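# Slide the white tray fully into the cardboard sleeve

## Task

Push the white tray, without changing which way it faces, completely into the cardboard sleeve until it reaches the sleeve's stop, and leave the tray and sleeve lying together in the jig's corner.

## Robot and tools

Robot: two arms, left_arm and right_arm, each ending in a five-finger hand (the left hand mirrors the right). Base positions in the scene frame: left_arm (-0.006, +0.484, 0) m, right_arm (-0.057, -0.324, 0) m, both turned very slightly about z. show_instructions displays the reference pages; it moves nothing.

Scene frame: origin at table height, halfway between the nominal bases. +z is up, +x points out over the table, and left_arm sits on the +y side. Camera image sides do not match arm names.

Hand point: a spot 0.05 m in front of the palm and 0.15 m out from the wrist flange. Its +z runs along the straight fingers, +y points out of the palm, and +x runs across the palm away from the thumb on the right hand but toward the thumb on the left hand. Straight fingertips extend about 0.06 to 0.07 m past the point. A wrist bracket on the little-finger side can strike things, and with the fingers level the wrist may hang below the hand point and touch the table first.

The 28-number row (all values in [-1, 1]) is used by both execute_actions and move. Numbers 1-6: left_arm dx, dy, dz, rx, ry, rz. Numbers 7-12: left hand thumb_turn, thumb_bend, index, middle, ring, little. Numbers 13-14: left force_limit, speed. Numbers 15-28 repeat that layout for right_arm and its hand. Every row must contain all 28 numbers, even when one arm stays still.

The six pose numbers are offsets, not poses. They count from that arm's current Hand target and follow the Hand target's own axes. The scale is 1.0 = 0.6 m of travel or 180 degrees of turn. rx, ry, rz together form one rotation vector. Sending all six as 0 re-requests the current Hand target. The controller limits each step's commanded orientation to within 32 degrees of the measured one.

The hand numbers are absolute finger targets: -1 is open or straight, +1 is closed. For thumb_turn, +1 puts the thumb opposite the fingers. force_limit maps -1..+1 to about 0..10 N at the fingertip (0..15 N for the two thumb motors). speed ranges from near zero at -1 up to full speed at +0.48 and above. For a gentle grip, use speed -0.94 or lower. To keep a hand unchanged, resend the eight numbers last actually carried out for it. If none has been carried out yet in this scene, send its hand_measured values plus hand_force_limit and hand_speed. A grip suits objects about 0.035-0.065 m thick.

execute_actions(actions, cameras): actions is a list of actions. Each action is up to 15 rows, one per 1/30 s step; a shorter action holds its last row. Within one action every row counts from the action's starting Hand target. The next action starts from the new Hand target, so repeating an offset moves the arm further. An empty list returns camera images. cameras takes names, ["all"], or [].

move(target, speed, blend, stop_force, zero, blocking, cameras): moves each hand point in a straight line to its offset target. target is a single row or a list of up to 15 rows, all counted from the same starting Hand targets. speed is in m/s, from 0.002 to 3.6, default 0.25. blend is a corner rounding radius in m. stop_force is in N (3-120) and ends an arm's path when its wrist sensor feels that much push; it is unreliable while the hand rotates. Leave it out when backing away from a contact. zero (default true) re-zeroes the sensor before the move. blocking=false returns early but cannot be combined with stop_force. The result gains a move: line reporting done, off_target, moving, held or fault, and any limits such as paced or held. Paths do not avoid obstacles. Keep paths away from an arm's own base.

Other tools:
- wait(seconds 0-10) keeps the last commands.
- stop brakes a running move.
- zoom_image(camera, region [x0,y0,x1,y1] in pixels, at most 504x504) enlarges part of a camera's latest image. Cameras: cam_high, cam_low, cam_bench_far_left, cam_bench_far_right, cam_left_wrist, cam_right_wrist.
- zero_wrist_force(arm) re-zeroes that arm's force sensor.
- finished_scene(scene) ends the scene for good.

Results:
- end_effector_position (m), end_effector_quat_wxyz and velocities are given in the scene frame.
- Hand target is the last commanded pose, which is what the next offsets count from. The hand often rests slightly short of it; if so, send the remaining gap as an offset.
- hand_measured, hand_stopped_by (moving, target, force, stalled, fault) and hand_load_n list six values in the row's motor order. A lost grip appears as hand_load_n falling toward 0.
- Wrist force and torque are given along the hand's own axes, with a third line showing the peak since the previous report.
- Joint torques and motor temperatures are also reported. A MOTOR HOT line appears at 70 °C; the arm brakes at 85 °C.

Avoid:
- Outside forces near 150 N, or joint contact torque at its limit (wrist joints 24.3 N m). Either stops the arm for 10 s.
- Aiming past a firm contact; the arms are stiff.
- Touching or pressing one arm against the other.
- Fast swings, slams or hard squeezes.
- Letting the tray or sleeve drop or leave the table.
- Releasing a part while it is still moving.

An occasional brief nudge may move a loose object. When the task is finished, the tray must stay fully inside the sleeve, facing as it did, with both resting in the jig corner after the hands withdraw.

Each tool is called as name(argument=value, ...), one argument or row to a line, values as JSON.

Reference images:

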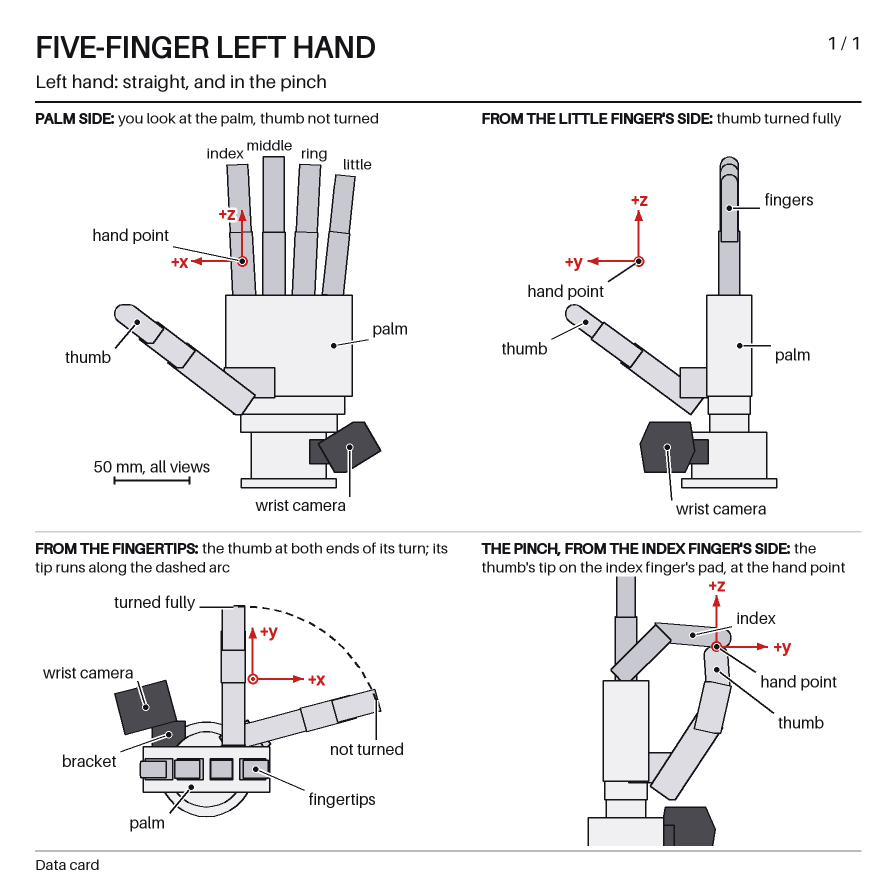

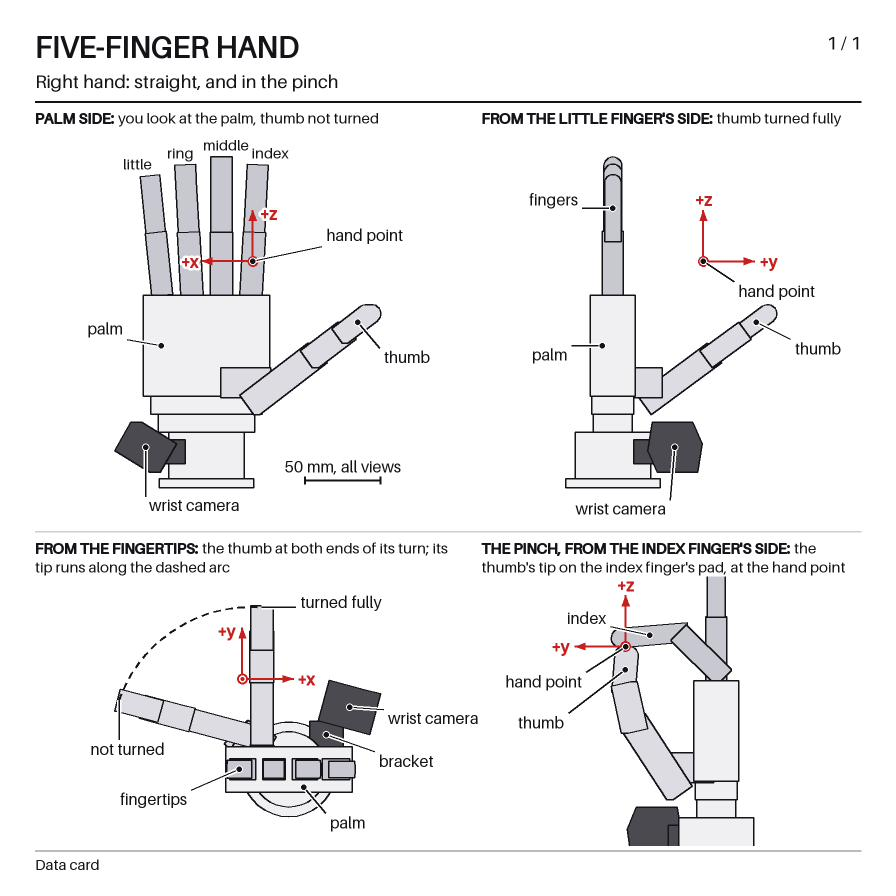

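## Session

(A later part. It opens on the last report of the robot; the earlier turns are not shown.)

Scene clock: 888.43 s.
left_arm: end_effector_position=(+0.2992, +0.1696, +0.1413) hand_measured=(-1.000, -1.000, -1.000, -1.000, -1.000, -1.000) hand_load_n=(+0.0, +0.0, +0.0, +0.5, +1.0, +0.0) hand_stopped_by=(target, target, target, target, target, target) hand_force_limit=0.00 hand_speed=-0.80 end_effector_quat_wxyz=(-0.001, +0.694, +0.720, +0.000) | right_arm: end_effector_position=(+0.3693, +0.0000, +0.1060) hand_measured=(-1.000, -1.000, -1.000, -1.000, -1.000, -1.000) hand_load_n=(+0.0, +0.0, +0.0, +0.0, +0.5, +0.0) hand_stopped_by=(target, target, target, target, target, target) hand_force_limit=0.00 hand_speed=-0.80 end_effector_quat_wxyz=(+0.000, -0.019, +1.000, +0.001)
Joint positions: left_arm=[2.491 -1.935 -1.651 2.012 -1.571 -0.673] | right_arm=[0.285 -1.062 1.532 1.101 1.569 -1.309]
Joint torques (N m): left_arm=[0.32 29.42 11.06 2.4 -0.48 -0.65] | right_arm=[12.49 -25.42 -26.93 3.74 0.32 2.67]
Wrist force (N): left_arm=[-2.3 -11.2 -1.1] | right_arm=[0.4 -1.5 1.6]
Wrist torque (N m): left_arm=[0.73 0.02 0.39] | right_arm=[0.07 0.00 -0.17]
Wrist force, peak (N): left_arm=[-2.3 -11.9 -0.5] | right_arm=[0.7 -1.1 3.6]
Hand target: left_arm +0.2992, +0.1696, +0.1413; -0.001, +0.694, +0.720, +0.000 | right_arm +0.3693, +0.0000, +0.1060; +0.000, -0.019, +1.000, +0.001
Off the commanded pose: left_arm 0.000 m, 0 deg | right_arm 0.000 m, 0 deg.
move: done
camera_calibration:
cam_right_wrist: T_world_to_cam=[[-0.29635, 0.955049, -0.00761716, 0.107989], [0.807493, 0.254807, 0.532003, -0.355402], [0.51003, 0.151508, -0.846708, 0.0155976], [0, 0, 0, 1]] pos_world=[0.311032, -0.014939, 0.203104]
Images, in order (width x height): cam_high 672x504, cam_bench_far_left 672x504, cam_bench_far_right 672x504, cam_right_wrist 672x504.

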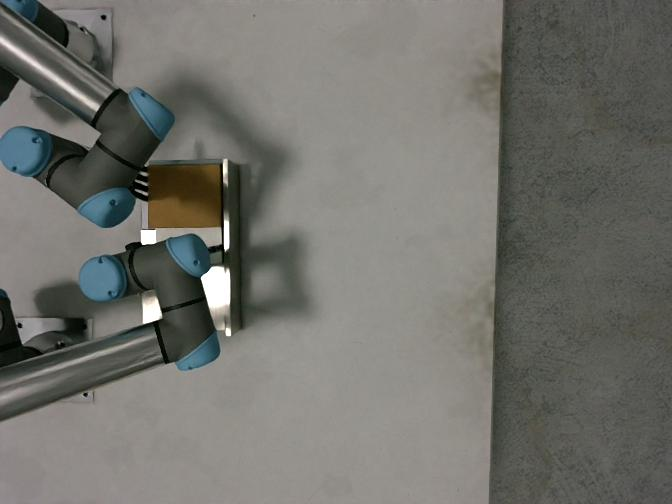

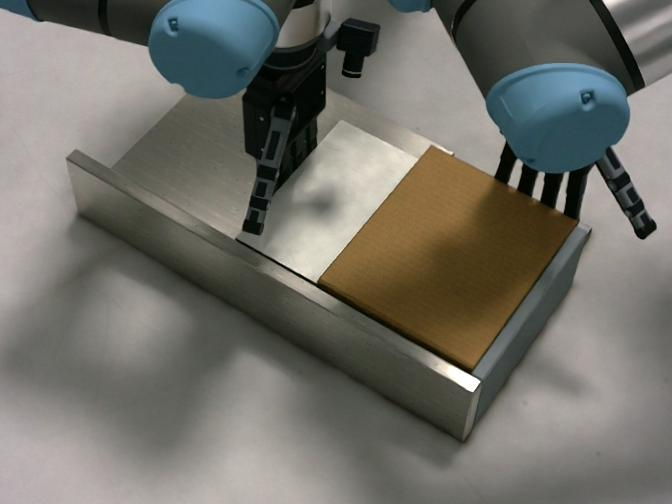

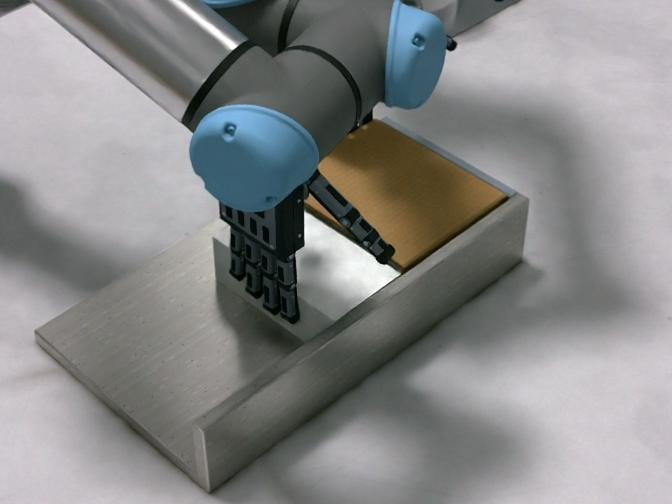

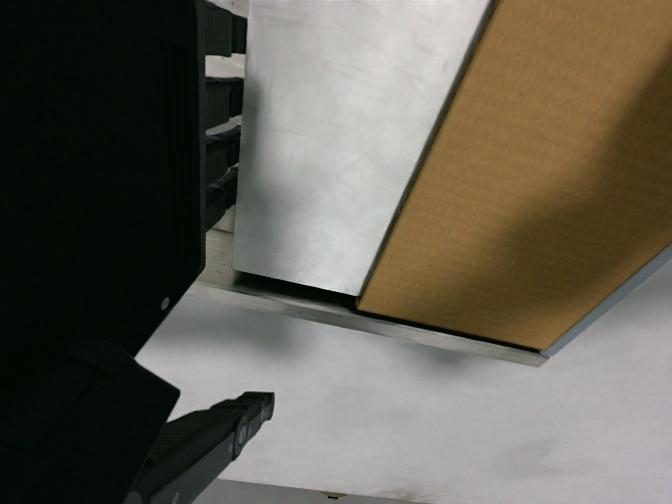

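move(
  target=[
    [0,-0.08,0,0,0,0,-1,-1,-1,-1,-1,-1,0,-0.8, 0,0,0,0,0,0,-1,-1,-1,-1,-1,-1,0,-0.8],
    [0.15,-0.1,-0.2,0,0,0,-1,-1,-1,-1,-1,-1,0,-0.8, 0,0,0,0,0,0,-1,-1,-1,-1,-1,-1,0,-0.8],
  ],
  speed=[0.06,0.15],
  blend=[0.01,0],
  cameras=["cam_bench_far_left","cam_bench_far_right","cam_right_wrist","cam_left_wrist","cam_high"],
)

Scene clock: 901.87 s.
left_arm: end_effector_position=(+0.2362, +0.2570, +0.2615) hand_measured=(-1.000, -1.000, -1.000, -1.000, -1.000, -1.000) hand_load_n=(+0.0, +0.0, +0.0, +0.0, +0.0, +0.0) hand_stopped_by=(target, target, target, target, target, target) hand_force_limit=0.00 hand_speed=-0.80 end_effector_quat_wxyz=(-0.001, +0.694, +0.720, +0.000) | right_arm: end_effector_position=(+0.3693, +0.0000, +0.1060) hand_measured=(-1.000, -1.000, -1.000, -1.000, -1.000, -1.000) hand_load_n=(+0.0, +0.0, +0.0, +0.0, +0.0, +0.0) hand_stopped_by=(target, target, target, target, target, target) hand_force_limit=0.00 hand_speed=-0.80 end_effector_quat_wxyz=(+0.000, -0.019, +1.000, +0.001)
Joint positions: left_arm=[2.602 -1.583 -1.754 1.763 -1.572 -0.562] | right_arm=[0.285 -1.062 1.532 1.101 1.569 -1.309]
Joint torques (N m): left_arm=[8.42 23.64 29.67 -4.5 2.25 1.31] | right_arm=[3.44 -26.32 -20 1.1 0.51 2.6]
Wrist force (N): left_arm=[-0.5 3.1 0.6] | right_arm=[0.8 1.6 0.9]
Wrist torque (N m): left_arm=[0.38 0.08 -0.25] | right_arm=[0.10 0.01 -0.02]
Wrist force, peak (N): left_arm=[-2.2 -12.0 0.0] | right_arm=[0.6 -1.5 3.1]
Hand target: left_arm +0.2362, +0.2571, +0.2616; -0.001, +0.694, +0.720, +0.000 | right_arm +0.3693, +0.0000, +0.1060; +0.000, -0.019, +1.000, +0.001
Off the commanded pose: left_arm 0.000 m, 0 deg | right_arm 0.000 m, 0 deg.
move: done
camera_calibration:
cam_left_wrist: T_world_to_cam=[[-0.962249, 0.271485, -0.0192964, 0.170777], [0.215204, 0.802337, 0.556726, -0.409045], [0.166625, 0.531556, -0.830472, 0.160027], [0, 0, 0, 1]] pos_world=[0.225694, 0.196765, 0.363919]
cam_right_wrist: T_world_to_cam=[[-0.296398, 0.955035, -0.00753622, 0.107988], [0.807481, 0.254803, 0.532025, -0.355456], [0.510023, 0.151606, -0.846695, 0.0156835], [0, 0, 0, 1]] pos_world=[0.311032, -0.014939, 0.203204]
Images, in order (width x height): cam_high 672x504, cam_bench_far_left 672x504, cam_bench_far_right 672x504, cam_left_wrist 672x504, cam_right_wrist 672x504.

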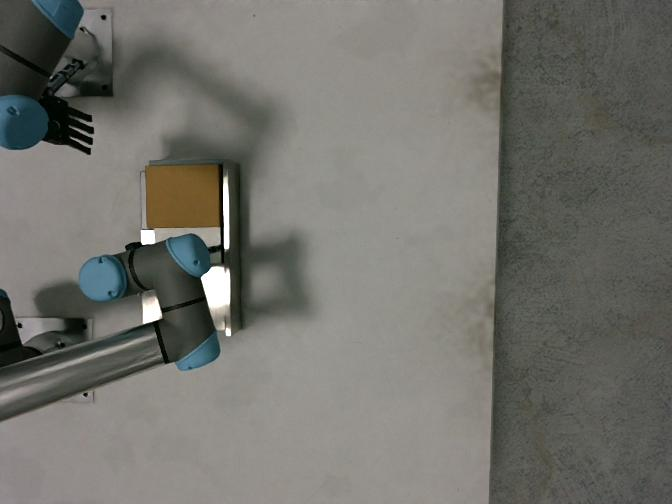

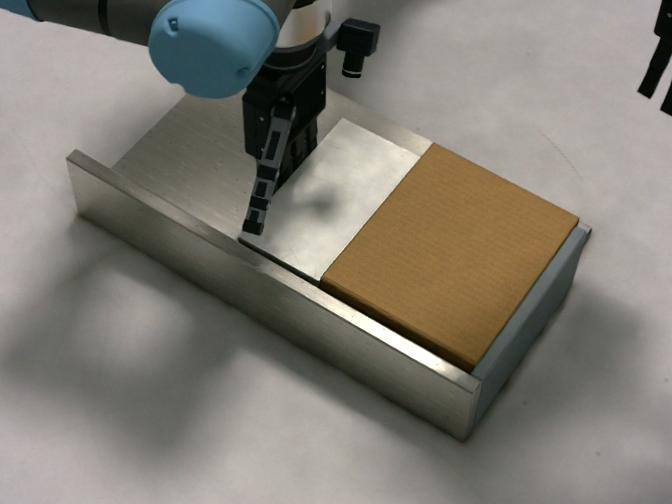

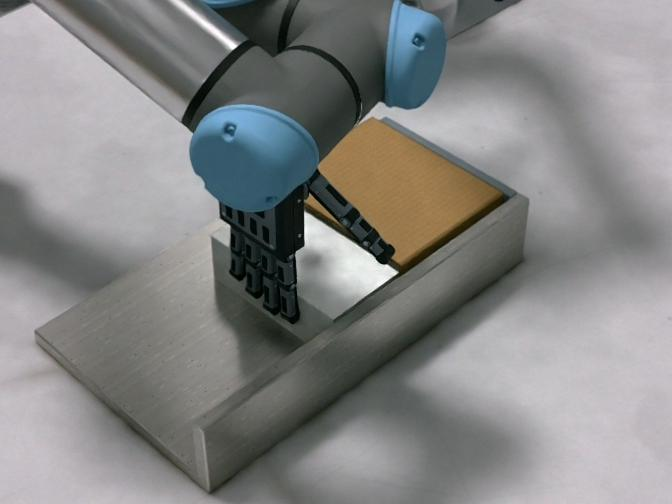

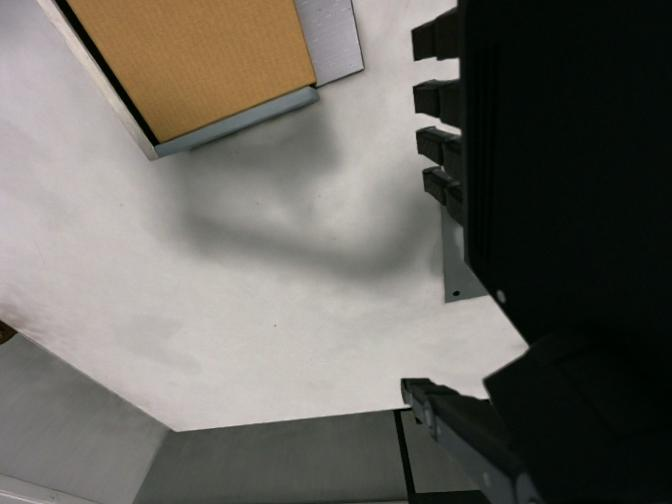

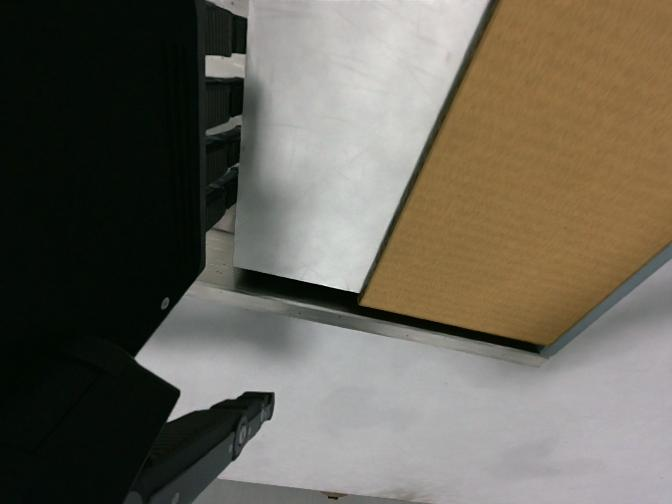

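move(
  target=[0,0,0,0,0,0,-1,-1,-1,-1,-1,-1,0,-0.8, 0.02,-0.1393,-0.0267,-0.25,0,0,-1,-1,-1,-1,-1,-1,0,-0.8],
  speed=0.2,
  cameras=["cam_bench_far_left","cam_bench_far_right","cam_right_wrist"],
)

Scene clock: 928.00 s.
left_arm: end_effector_position=(+0.2362, +0.2571, +0.2616) hand_measured=(-1.000, -1.000, -1.000, -1.000, -1.000, -1.000) hand_load_n=(+0.0, +0.0, +0.0, +0.0, +0.0, +0.0) hand_stopped_by=(target, target, target, target, target, target) hand_force_limit=0.00 hand_speed=-0.80 end_effector_quat_wxyz=(-0.001, +0.694, +0.720, +0.000) | right_arm: end_effector_position=(+0.3604, -0.0840, +0.1218) hand_measured=(-1.000, -1.000, -1.000, -1.000, -1.000, -1.000) hand_load_n=(+0.0, +0.0, +0.0, +0.5, +0.0, +0.0) hand_stopped_by=(target, target, target, target, target, target) hand_force_limit=0.00 hand_speed=-0.80 end_effector_quat_wxyz=(-0.007, -0.017, +0.923, +0.384)
Joint positions: left_arm=[2.602 -1.583 -1.754 1.763 -1.572 -0.562] | right_arm=[-0.31 -1.034 1.916 1.005 0.837 -2.026]
Joint torques (N m): left_arm=[8.49 23.94 28.66 -4.44 2.36 1.53] | right_arm=[-7.69 -20.56 -0.18 4.04 -2.49 -2.52]
Wrist force (N): left_arm=[-0.8 2.8 1.0] | right_arm=[0.1 -0.1 0.7]
Wrist torque (N m): left_arm=[0.31 0.15 -0.27] | right_arm=[-0.06 0.07 0.05]
Wrist force, peak (N): left_arm=[-0.5 3.4 0.6] | right_arm=[0.3 2.6 0.5]
Hand target: left_arm +0.2362, +0.2571, +0.2616; -0.001, +0.694, +0.720, +0.000 | right_arm +0.3604, -0.0840, +0.1218; -0.007, -0.017, +0.923, +0.384
Off the commanded pose: left_arm 0.000 m, 0 deg | right_arm 0.000 m, 0 deg.
move: done
camera_calibration:
cam_right_wrist: T_world_to_cam=[[-0.285896, 0.677969, 0.677216, 0.0752724], [0.823866, -0.187024, 0.535039, -0.378611], [0.489395, 0.710901, -0.505086, 0.0591142], [0, 0, 0, 1]] pos_world=[0.304515, -0.163866, 0.181454]
Images, in order (width x height): cam_bench_far_left 672x504, cam_bench_far_right 672x504, cam_right_wrist 672x504.

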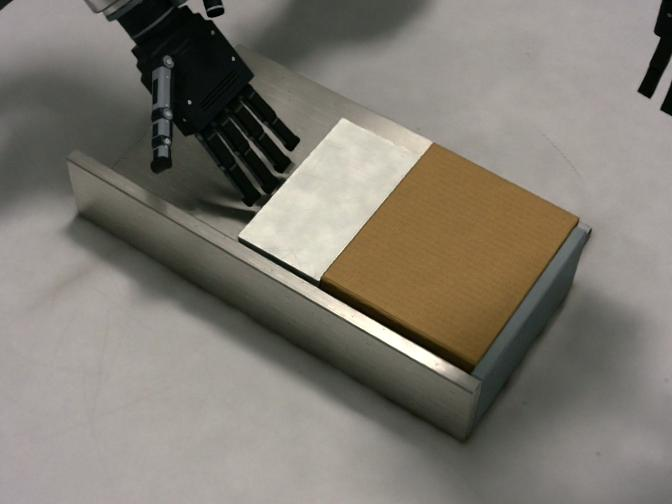

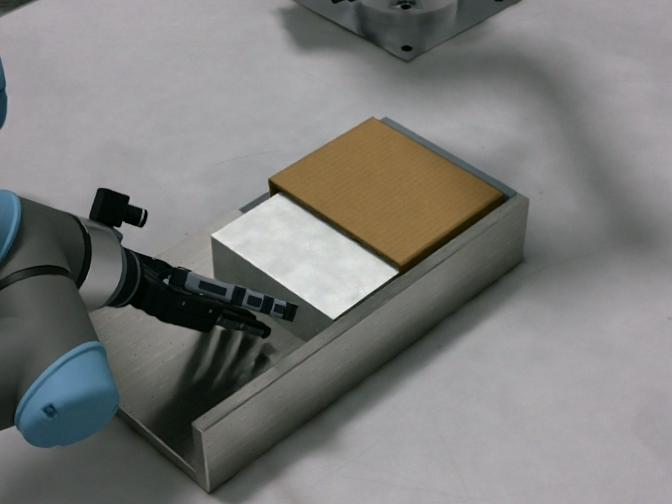

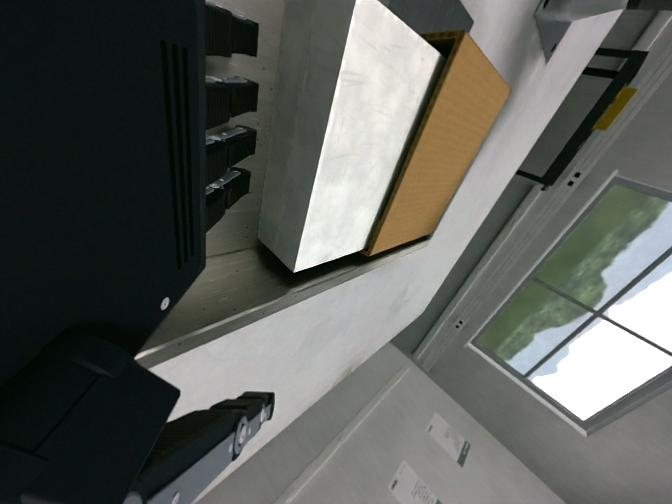

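move(
  target=[0,0,0,0,0,0,-1,-1,-1,-1,-1,-1,0,-0.8, 0,0.1108,0.1108,0,0,0,-1,-1,-1,-1,-1,-1,0,-0.8],
  speed=0.04,
  stop_force=10,
  cameras=["cam_bench_far_left","cam_bench_far_right","cam_right_wrist"],
)

Scene clock: 937.93 s.
left_arm: end_effector_position=(+0.2362, +0.2571, +0.2616) hand_measured=(-1.000, -1.000, -1.000, -1.000, -1.000, -1.000) hand_load_n=(+0.0, +0.0, +0.0, +0.0, -0.5, +0.0) hand_stopped_by=(target, target, target, target, target, target) hand_force_limit=0.00 hand_speed=-0.80 end_effector_quat_wxyz=(-0.001, +0.694, +0.720, +0.000) | right_arm: end_effector_position=(+0.3595, -0.0618, +0.1219) hand_measured=(-1.000, -1.000, -1.000, -1.000, -1.000, -1.000) hand_load_n=(+0.0, +0.0, +0.0, +0.0, +0.0, +0.0) hand_stopped_by=(target, target, target, target, target, target) hand_force_limit=0.00 hand_speed=-0.80 end_effector_quat_wxyz=(-0.007, -0.017, +0.923, +0.384)
Joint positions: left_arm=[2.602 -1.583 -1.754 1.763 -1.572 -0.562] | right_arm=[-0.254 -1.039 1.908 0.97 0.821 -1.953]
Joint torques (N m): left_arm=[8.46 23.74 28.09 -4.42 2.35 1.44] | right_arm=[-7.86 -20.5 -0.63 3.98 0.34 -2.72]
Wrist force (N): left_arm=[-0.8 2.8 0.6] | right_arm=[0.6 0.2 0.7]
Wrist torque (N m): left_arm=[0.35 0.14 -0.26] | right_arm=[-0.02 0.01 0.09]
Wrist force, peak (N): left_arm=[-0.4 3.4 0.9] | right_arm=[3.4 -9.6 -15.6]
Hand target: left_arm +0.2362, +0.2571, +0.2616; -0.001, +0.694, +0.720, +0.000 | right_arm +0.3595, -0.0618, +0.1219; -0.007, -0.017, +0.923, +0.384 (not the last commanded pose)
Off the commanded pose: left_arm 0.000 m, 0 deg | right_arm 0.072 m, 0 deg.
move: contact (right_arm)
camera_calibration:
cam_right_wrist: T_world_to_cam=[[-0.285981, 0.677806, 0.677343, 0.0599439], [0.824014, -0.186841, 0.534876, -0.373779], [0.489097, 0.711104, -0.505089, 0.0440145], [0, 0, 0, 1]] pos_world=[0.303615, -0.141767, 0.181554]
Images, in order (width x height): cam_bench_far_left 672x504, cam_bench_far_right 672x504, cam_right_wrist 672x504.

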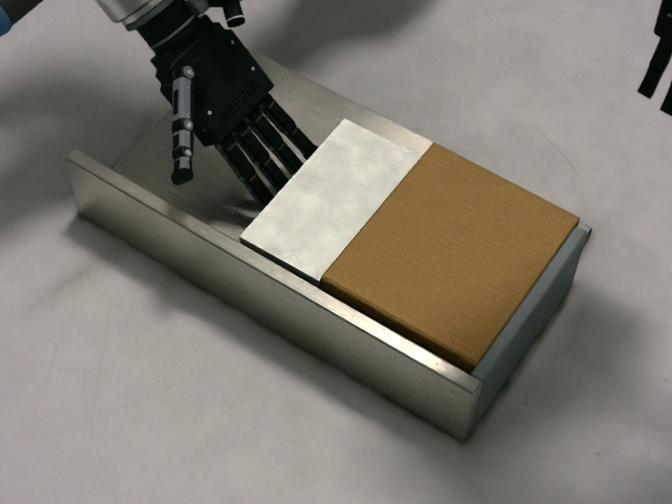

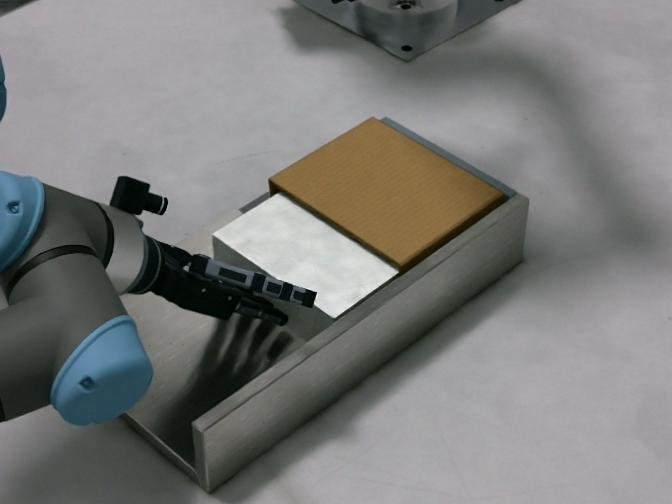

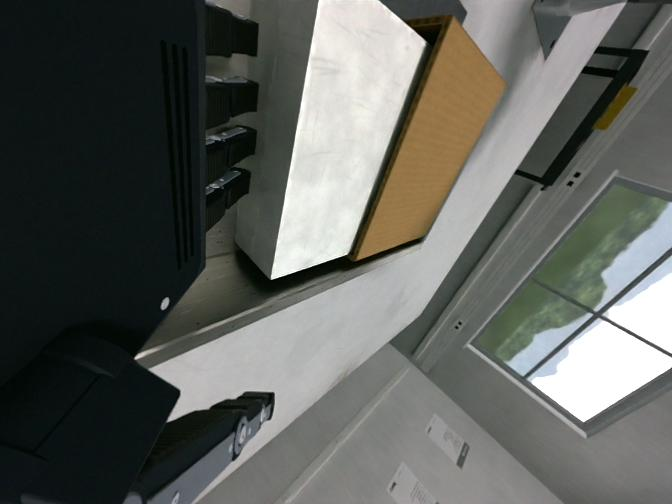

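move(
  target=[0,0,0,0,0,0,-1,-1,-1,-1,-1,-1,0,-0.8, 0,0.04,0.04,0,0,0,-1,-1,-1,-1,-1,-1,0,-0.8],
  speed=0.02,
  stop_force=16,
  cameras=["cam_bench_far_left","cam_bench_far_right","cam_right_wrist"],
)

zoom_image(
  camera="cam_right_wrist",
  region=[200, 0, 520, 300],
)

Scene clock: 948.73 s.
left_arm: end_effector_position=(+0.2362, +0.2571, +0.2616) hand_measured=(-1.000, -1.000, -1.000, -1.000, -1.000, -1.000) hand_load_n=(+0.0, +0.0, +0.0, +0.0, +0.0, +0.0) hand_stopped_by=(target, target, target, target, target, target) hand_force_limit=0.00 hand_speed=-0.80 end_effector_quat_wxyz=(-0.001, +0.694, +0.720, +0.000) | right_arm: end_effector_position=(+0.3593, -0.0601, +0.1218) hand_measured=(-1.000, -1.000, -1.000, -1.000, -1.000, -1.000) hand_load_n=(+0.0, +0.0, +0.0, +0.0, +0.0, +0.0) hand_stopped_by=(target, target, target, target, target, target) hand_force_limit=0.00 hand_speed=-0.80 end_effector_quat_wxyz=(-0.008, -0.017, +0.923, +0.384)
Joint positions: left_arm=[2.602 -1.583 -1.754 1.763 -1.572 -0.562] | right_arm=[-0.249 -1.039 1.907 0.967 0.82 -1.947]
Joint torques (N m): left_arm=[8.79 24.09 27.3 -4.51 2.36 1.28] | right_arm=[-7.61 -20.67 -1.42 3.68 -0.38 -2.75]
Wrist force (N): left_arm=[-0.4 3.0 0.4] | right_arm=[2.6 -2.1 -1.3]
Wrist torque (N m): left_arm=[0.38 0.08 -0.25] | right_arm=[0.11 0.19 0.14]
Wrist force, peak (N): left_arm=[-0.6 3.3 0.9] | right_arm=[2.9 -10.0 -15.2]
Hand target: left_arm +0.2362, +0.2571, +0.2616; -0.001, +0.694, +0.720, +0.000 | right_arm +0.3593, -0.0601, +0.1218; -0.008, -0.017, +0.923, +0.384 (not the last commanded pose)
Off the commanded pose: left_arm 0.000 m, 0 deg | right_arm 0.032 m, 0 deg.
move: contact (right_arm)
camera_calibration:
cam_right_wrist: T_world_to_cam=[[-0.285574, 0.677811, 0.67751, 0.058609], [0.824335, -0.186837, 0.534381, -0.373315], [0.488794, 0.711101, -0.505388, 0.0428795], [0, 0, 0, 1]] pos_world=[0.303514, -0.139967, 0.181455]
Images, in order (width x height): cam_bench_far_left 672x504, cam_bench_far_right 672x504, cam_right_wrist 672x504.

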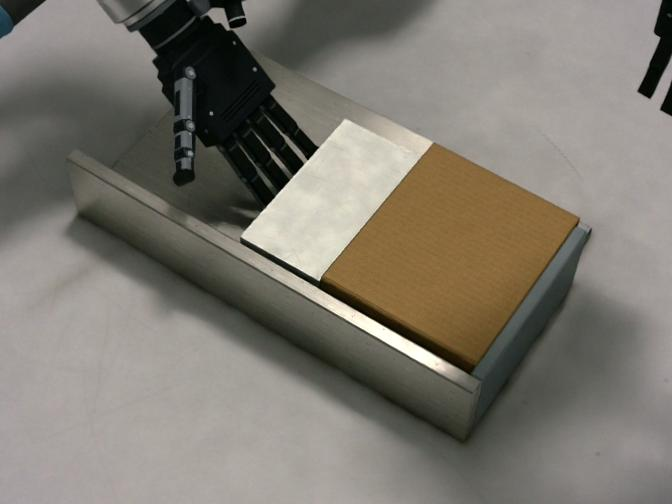

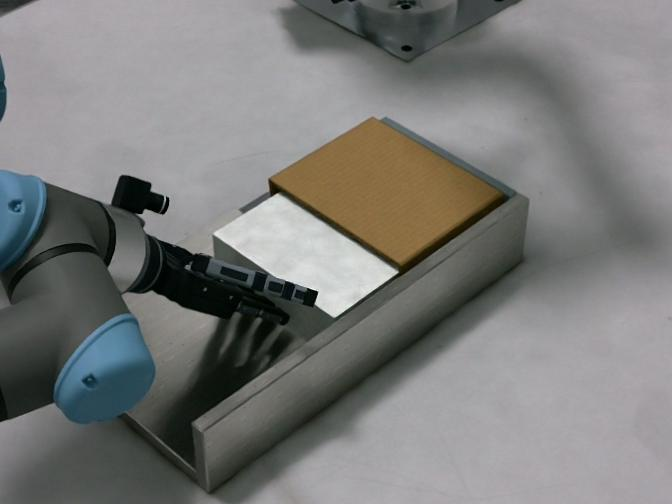

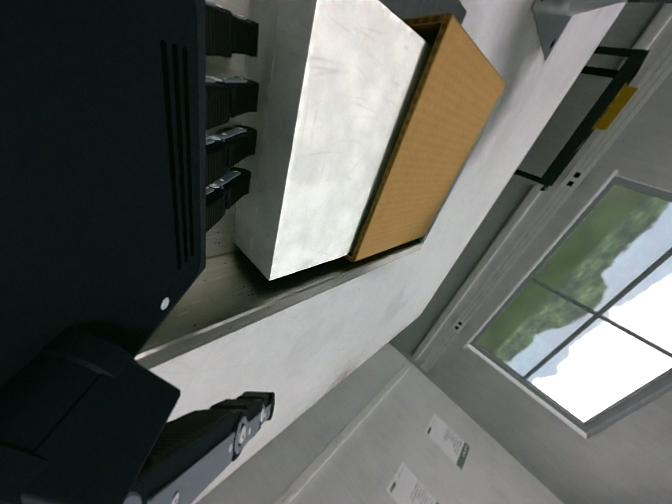

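Scaled by 1.575.

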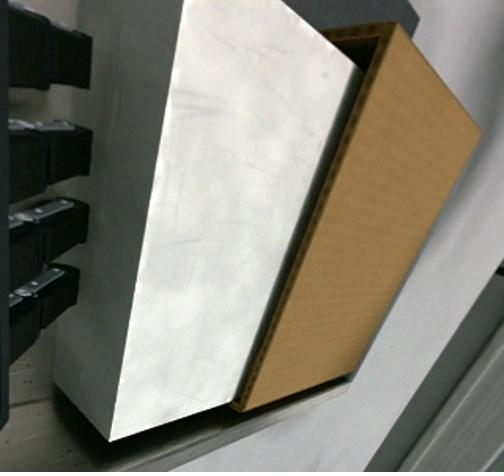

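move(
  target=[
    [-0.15,0.02,0.2,0,0,0,-1,-1,-1,-1,-1,-1,0,-0.8, 0,-0.012,-0.012,0,0,0,-1,-1,-1,-1,-1,-1,0,-0.8],
  ],
  speed=0.12,
)

move(
  target=[0,0.083,0,0,0,0,-1,-1,-1,-1,-1,-1,0,-0.8, 0,0,0,0,0,0,-1,-1,-1,-1,-1,-1,0,-0.8],
  speed=0.03,
  stop_force=8,
  cameras=["cam_bench_far_left","cam_bench_far_right","cam_right_wrist"],
)

Scene clock: 965.73 s.
left_arm: end_effector_position=(+0.2512, +0.1678, +0.1414) hand_measured=(-1.000, -1.000, -1.000, -1.000, -1.000, -1.000) hand_load_n=(+0.0, -0.5, +0.0, +0.0, +0.0, +0.0) hand_stopped_by=(target, target, target, target, target, target) hand_force_limit=0.00 hand_speed=-0.80 end_effector_quat_wxyz=(-0.001, +0.694, +0.720, +0.000) | right_arm: end_effector_position=(+0.3597, -0.0703, +0.1217) hand_measured=(-1.000, -1.000, -1.000, -1.000, -1.000, -1.000) hand_load_n=(+0.0, +0.0, +0.0, +0.0, +0.0, +0.0) hand_stopped_by=(target, target, target, target, target, target) hand_force_limit=0.00 hand_speed=-0.80 end_effector_quat_wxyz=(-0.008, -0.017, +0.923, +0.384)
Joint positions: left_arm=[2.412 -1.88 -1.727 2.033 -1.571 -0.753] | right_arm=[-0.275 -1.037 1.912 0.984 0.827 -1.982]
Joint torques (N m): left_arm=[-7.65 23.02 27.41 -0.53 -1.91 -1.28] | right_arm=[-8.79 -20.02 -1.11 4.05 0.37 -2.81]
Wrist force (N): left_arm=[-0.3 2.8 1.0] | right_arm=[0.5 0.1 0.6]
Wrist torque (N m): left_arm=[0.35 0.10 -0.11] | right_arm=[-0.02 0.02 0.09]
Wrist force, peak (N): left_arm=[-0.7 3.2 1.7] | right_arm=[2.8 -2.5 -0.9]
Hand target: left_arm +0.2513, +0.1678, +0.1414; -0.001, +0.694, +0.720, +0.000 | right_arm +0.3597, -0.0703, +0.1217; -0.008, -0.017, +0.923, +0.384
Off the commanded pose: left_arm 0.000 m, 0 deg | right_arm 0.000 m, 0 deg.
move: done

Scene clock: 968.30 s.
left_arm: end_effector_position=(+0.2949, +0.1694, +0.1413) hand_measured=(-1.000, -1.000, -1.000, -1.000, -1.000, -1.000) hand_load_n=(+0.0, +0.0, +0.0, +0.0, +0.5, +0.0) hand_stopped_by=(target, target, target, target, target, target) hand_force_limit=0.00 hand_speed=-0.80 end_effector_quat_wxyz=(-0.001, +0.694, +0.720, +0.000) | right_arm: end_effector_position=(+0.3597, -0.0703, +0.1217) hand_measured=(-1.000, -1.000, -1.000, -1.000, -1.000, -1.000) hand_load_n=(+0.0, +0.0, +0.0, +0.0, +0.0, +0.0) hand_stopped_by=(target, target, target, target, target, target) hand_force_limit=0.00 hand_speed=-0.80 end_effector_quat_wxyz=(-0.008, -0.017, +0.923, +0.384)
Joint positions: left_arm=[2.485 -1.929 -1.658 2.014 -1.571 -0.68] | right_arm=[-0.275 -1.037 1.912 0.984 0.827 -1.982]
Joint torques (N m): left_arm=[-6.55 36.83 5.73 -0.4 -1.99 -1.38] | right_arm=[-8.56 -20.91 -0.13 4.03 0.31 -2.77]
Wrist force (N): left_arm=[-1.3 -2.5 1.0] | right_arm=[0.4 0.1 0.8]
Wrist torque (N m): left_arm=[0.43 0.15 0.10] | right_arm=[-0.04 0.03 0.08]
Wrist force, peak (N): left_arm=[-1.4 -10.9 -1.7] | right_arm=[0.8 0.1 0.8]
Hand target: left_arm +0.2949, +0.1694, +0.1413; -0.001, +0.694, +0.720, +0.000 (not the last commanded pose) | right_arm +0.3597, -0.0703, +0.1217; -0.008, -0.017, +0.923, +0.384
Off the commanded pose: left_arm 0.006 m, 0 deg | right_arm 0.000 m, 0 deg.
move: contact (left_arm)
camera_calibration:
cam_right_wrist: T_world_to_cam=[[-0.285574, 0.677811, 0.67751, 0.0656369], [0.824335, -0.186837, 0.534381, -0.37555], [0.488794, 0.711101, -0.505388, 0.0499372], [0, 0, 0, 1]] pos_world=[0.303914, -0.150167, 0.181455]
Images, in order (width x height): cam_bench_far_left 672x504, cam_bench_far_right 672x504, cam_right_wrist 672x504.

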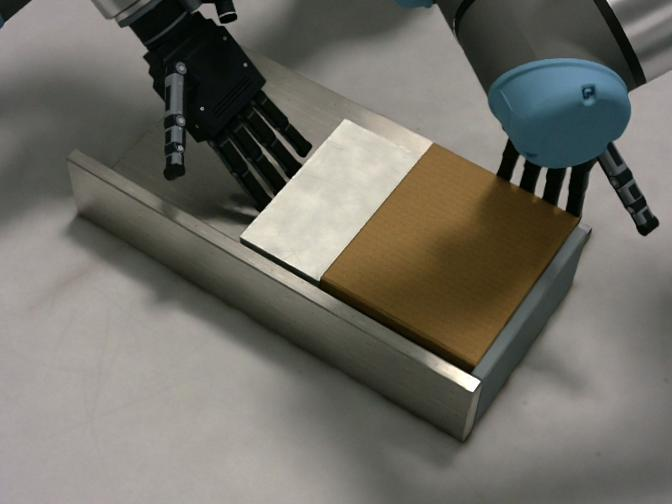

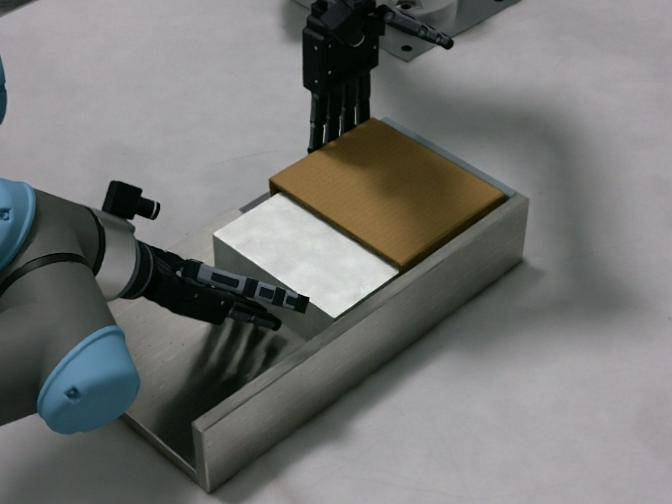

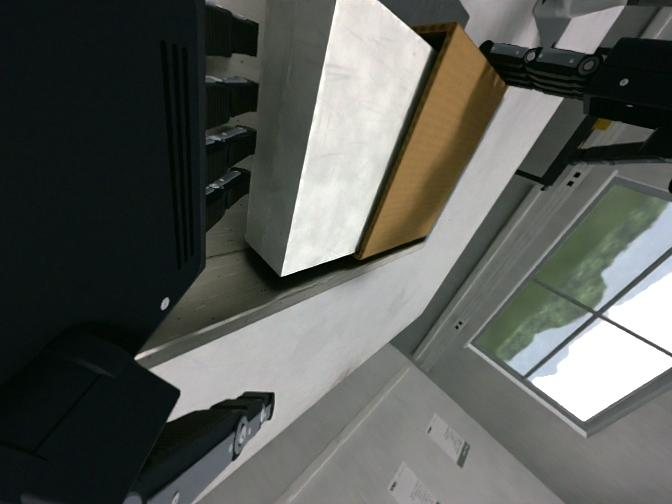

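move(
  target=[0,0.0083,0,0,0,0,-1,-1,-1,-1,-1,-1,0,-0.8, 0,0,0,0,0,0,-1,-1,-1,-1,-1,-1,0,-0.8],
  speed=0.01,
  stop_force=15,
  cameras=["cam_bench_far_left","cam_bench_far_right"],
)

zoom_image(
  camera="cam_bench_far_left",
  region=[240, 80, 600, 400],
)

Scene clock: 974.93 s.
left_arm: end_effector_position=(+0.2999, +0.1696, +0.1413) hand_measured=(-1.000, -1.000, -1.000, -1.000, -1.000, -1.000) hand_load_n=(+0.0, +0.0, +0.0, +0.5, +1.0, +0.0) hand_stopped_by=(target, target, target, target, target, target) hand_force_limit=0.00 hand_speed=-0.80 end_effector_quat_wxyz=(-0.001, +0.694, +0.720, +0.000) | right_arm: end_effector_position=(+0.3597, -0.0703, +0.1217) hand_measured=(-1.000, -1.000, -1.000, -1.000, -1.000, -1.000) hand_load_n=(+0.0, +0.0, +0.0, +0.0, +0.0, +0.0) hand_stopped_by=(target, target, target, target, target, target) hand_force_limit=0.00 hand_speed=-0.80 end_effector_quat_wxyz=(-0.008, -0.017, +0.923, +0.384)
Joint positions: left_arm=[2.493 -1.935 -1.65 2.012 -1.571 -0.672] | right_arm=[-0.275 -1.037 1.912 0.984 0.827 -1.982]
Joint torques (N m): left_arm=[12.84 22.51 31.67 -0.71 -3.99 1.46] | right_arm=[-7.96 -20.73 -0.5 4.06 0.18 -2.8]
Wrist force (N): left_arm=[-0.8 -12.4 -4.4] | right_arm=[0.5 0.1 0.8]
Wrist torque (N m): left_arm=[0.91 0.01 0.36] | right_arm=[-0.04 0.01 0.08]
Wrist force, peak (N): left_arm=[-0.8 -12.6 -4.6] | right_arm=[0.6 0.2 1.1]
Hand target: left_arm +0.2999, +0.1696, +0.1413; -0.001, +0.694, +0.720, +0.000 | right_arm +0.3597, -0.0703, +0.1217; -0.008, -0.017, +0.923, +0.384
Off the commanded pose: left_arm 0.000 m, 0 deg | right_arm 0.000 m, 0 deg.
move: done
Images, in order (width x height): cam_bench_far_left 672x504, cam_bench_far_right 672x504.

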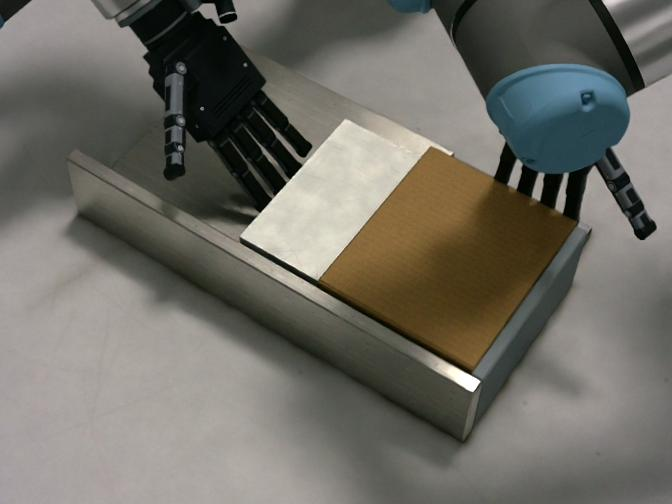

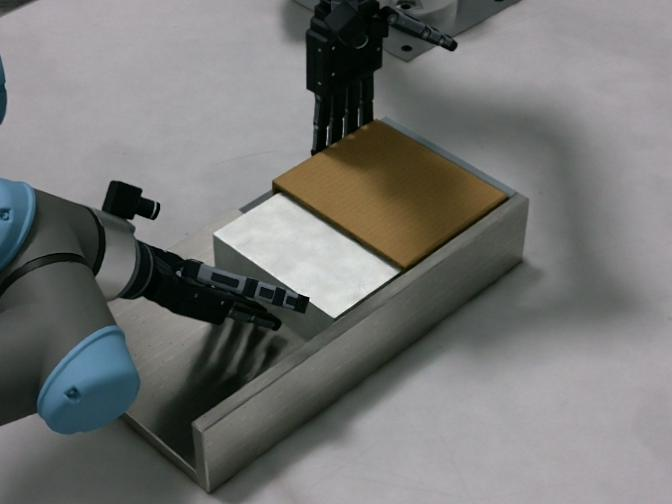

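Scaled by 1.400.

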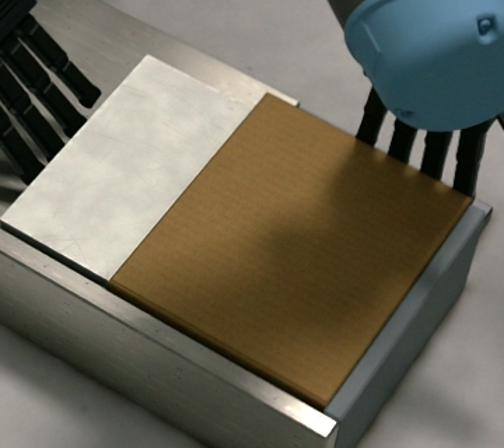

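move(
  target=[0,0,0,0,0,0,-1,-1,-1,-1,-1,-1,0,-0.8, 0,0.0943,0.0943,0,0,0,-1,-1,-1,-1,-1,-1,0,-0.8],
  speed=0.025,
  stop_force=10,
  cameras=["cam_bench_far_left","cam_bench_far_right","cam_right_wrist"],
)

Scene clock: 983.97 s.
left_arm: end_effector_position=(+0.2999, +0.1696, +0.1413) hand_measured=(-1.000, -1.000, -1.000, -1.000, -1.000, -1.000) hand_load_n=(+0.0, +0.0, +0.0, +0.5, +1.0, +0.0) hand_stopped_by=(target, target, target, target, target, target) hand_force_limit=0.00 hand_speed=-0.80 end_effector_quat_wxyz=(-0.001, +0.694, +0.720, +0.000) | right_arm: end_effector_position=(+0.3567, +0.0097, +0.1219) hand_measured=(-1.000, -1.000, -1.000, -1.000, -1.000, -1.000) hand_load_n=(+0.0, +0.0, +0.0, +0.5, +0.0, +0.0) hand_stopped_by=(target, target, target, target, target, target) hand_force_limit=0.00 hand_speed=-0.80 end_effector_quat_wxyz=(-0.008, -0.017, +0.923, +0.384)
Joint positions: left_arm=[2.493 -1.935 -1.65 2.012 -1.571 -0.672] | right_arm=[-0.067 -1.046 1.855 0.854 0.787 -1.699]
Joint torques (N m): left_arm=[11.93 26.31 31.55 -0.7 -4.04 1.41] | right_arm=[12.75 -42.66 -21.96 1.29 -3.23 2.48]
Wrist force (N): left_arm=[-1.1 -11.5 0.1] | right_arm=[0.5 -2.6 -2.0]
Wrist torque (N m): left_arm=[0.67 0.17 0.32] | right_arm=[0.14 0.05 -0.18]
Wrist force, peak (N): left_arm=[-0.7 -12.6 -5.1] | right_arm=[0.6 -3.7 -2.5]
Hand target: left_arm +0.2999, +0.1696, +0.1413; -0.001, +0.694, +0.720, +0.000 | right_arm +0.3567, +0.0097, +0.1219; -0.008, -0.017, +0.923, +0.384
Off the commanded pose: left_arm 0.000 m, 0 deg | right_arm 0.000 m, 0 deg.
move: done
camera_calibration:
cam_right_wrist: T_world_to_cam=[[-0.285574, 0.677811, 0.67751, 0.0104875], [0.824335, -0.186837, 0.534381, -0.358184], [0.488794, 0.711101, -0.505388, -0.00543387], [0, 0, 0, 1]] pos_world=[0.300914, -0.0701665, 0.181555]
Images, in order (width x height): cam_bench_far_left 672x504, cam_bench_far_right 672x504, cam_right_wrist 672x504.

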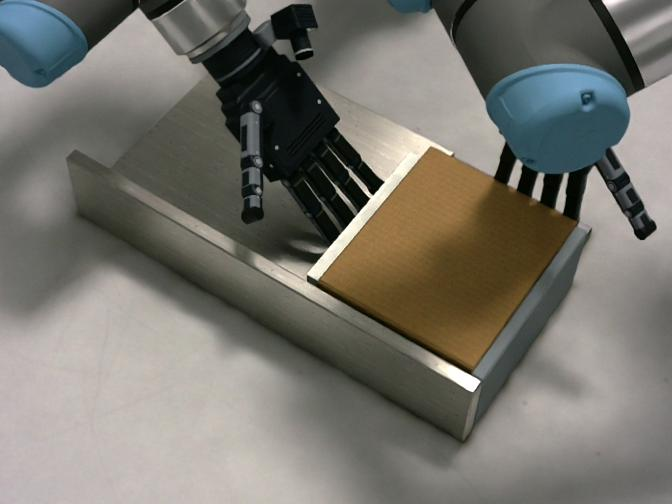

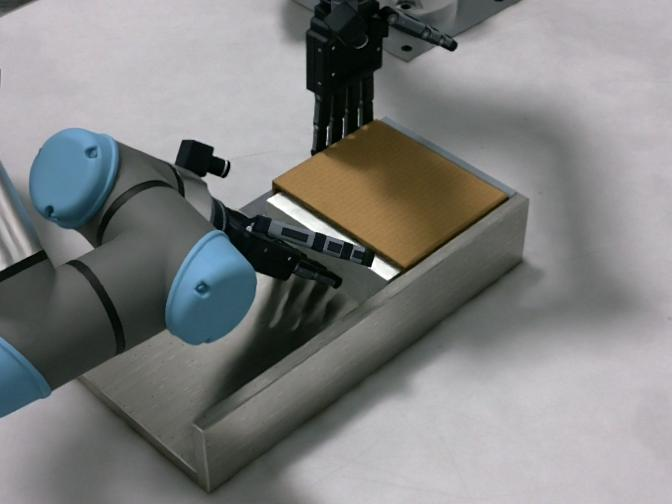

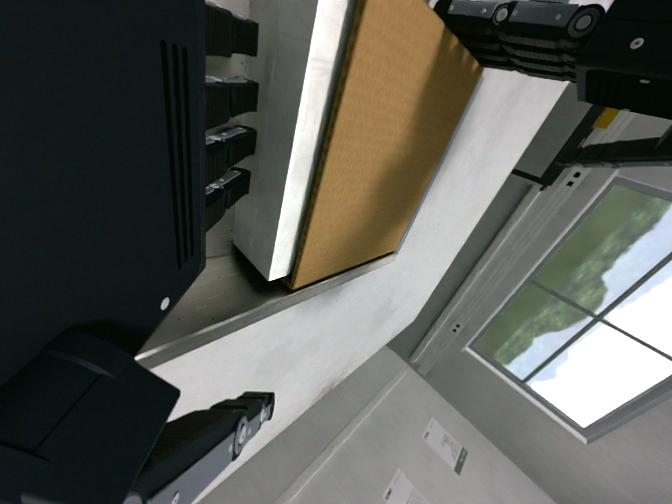

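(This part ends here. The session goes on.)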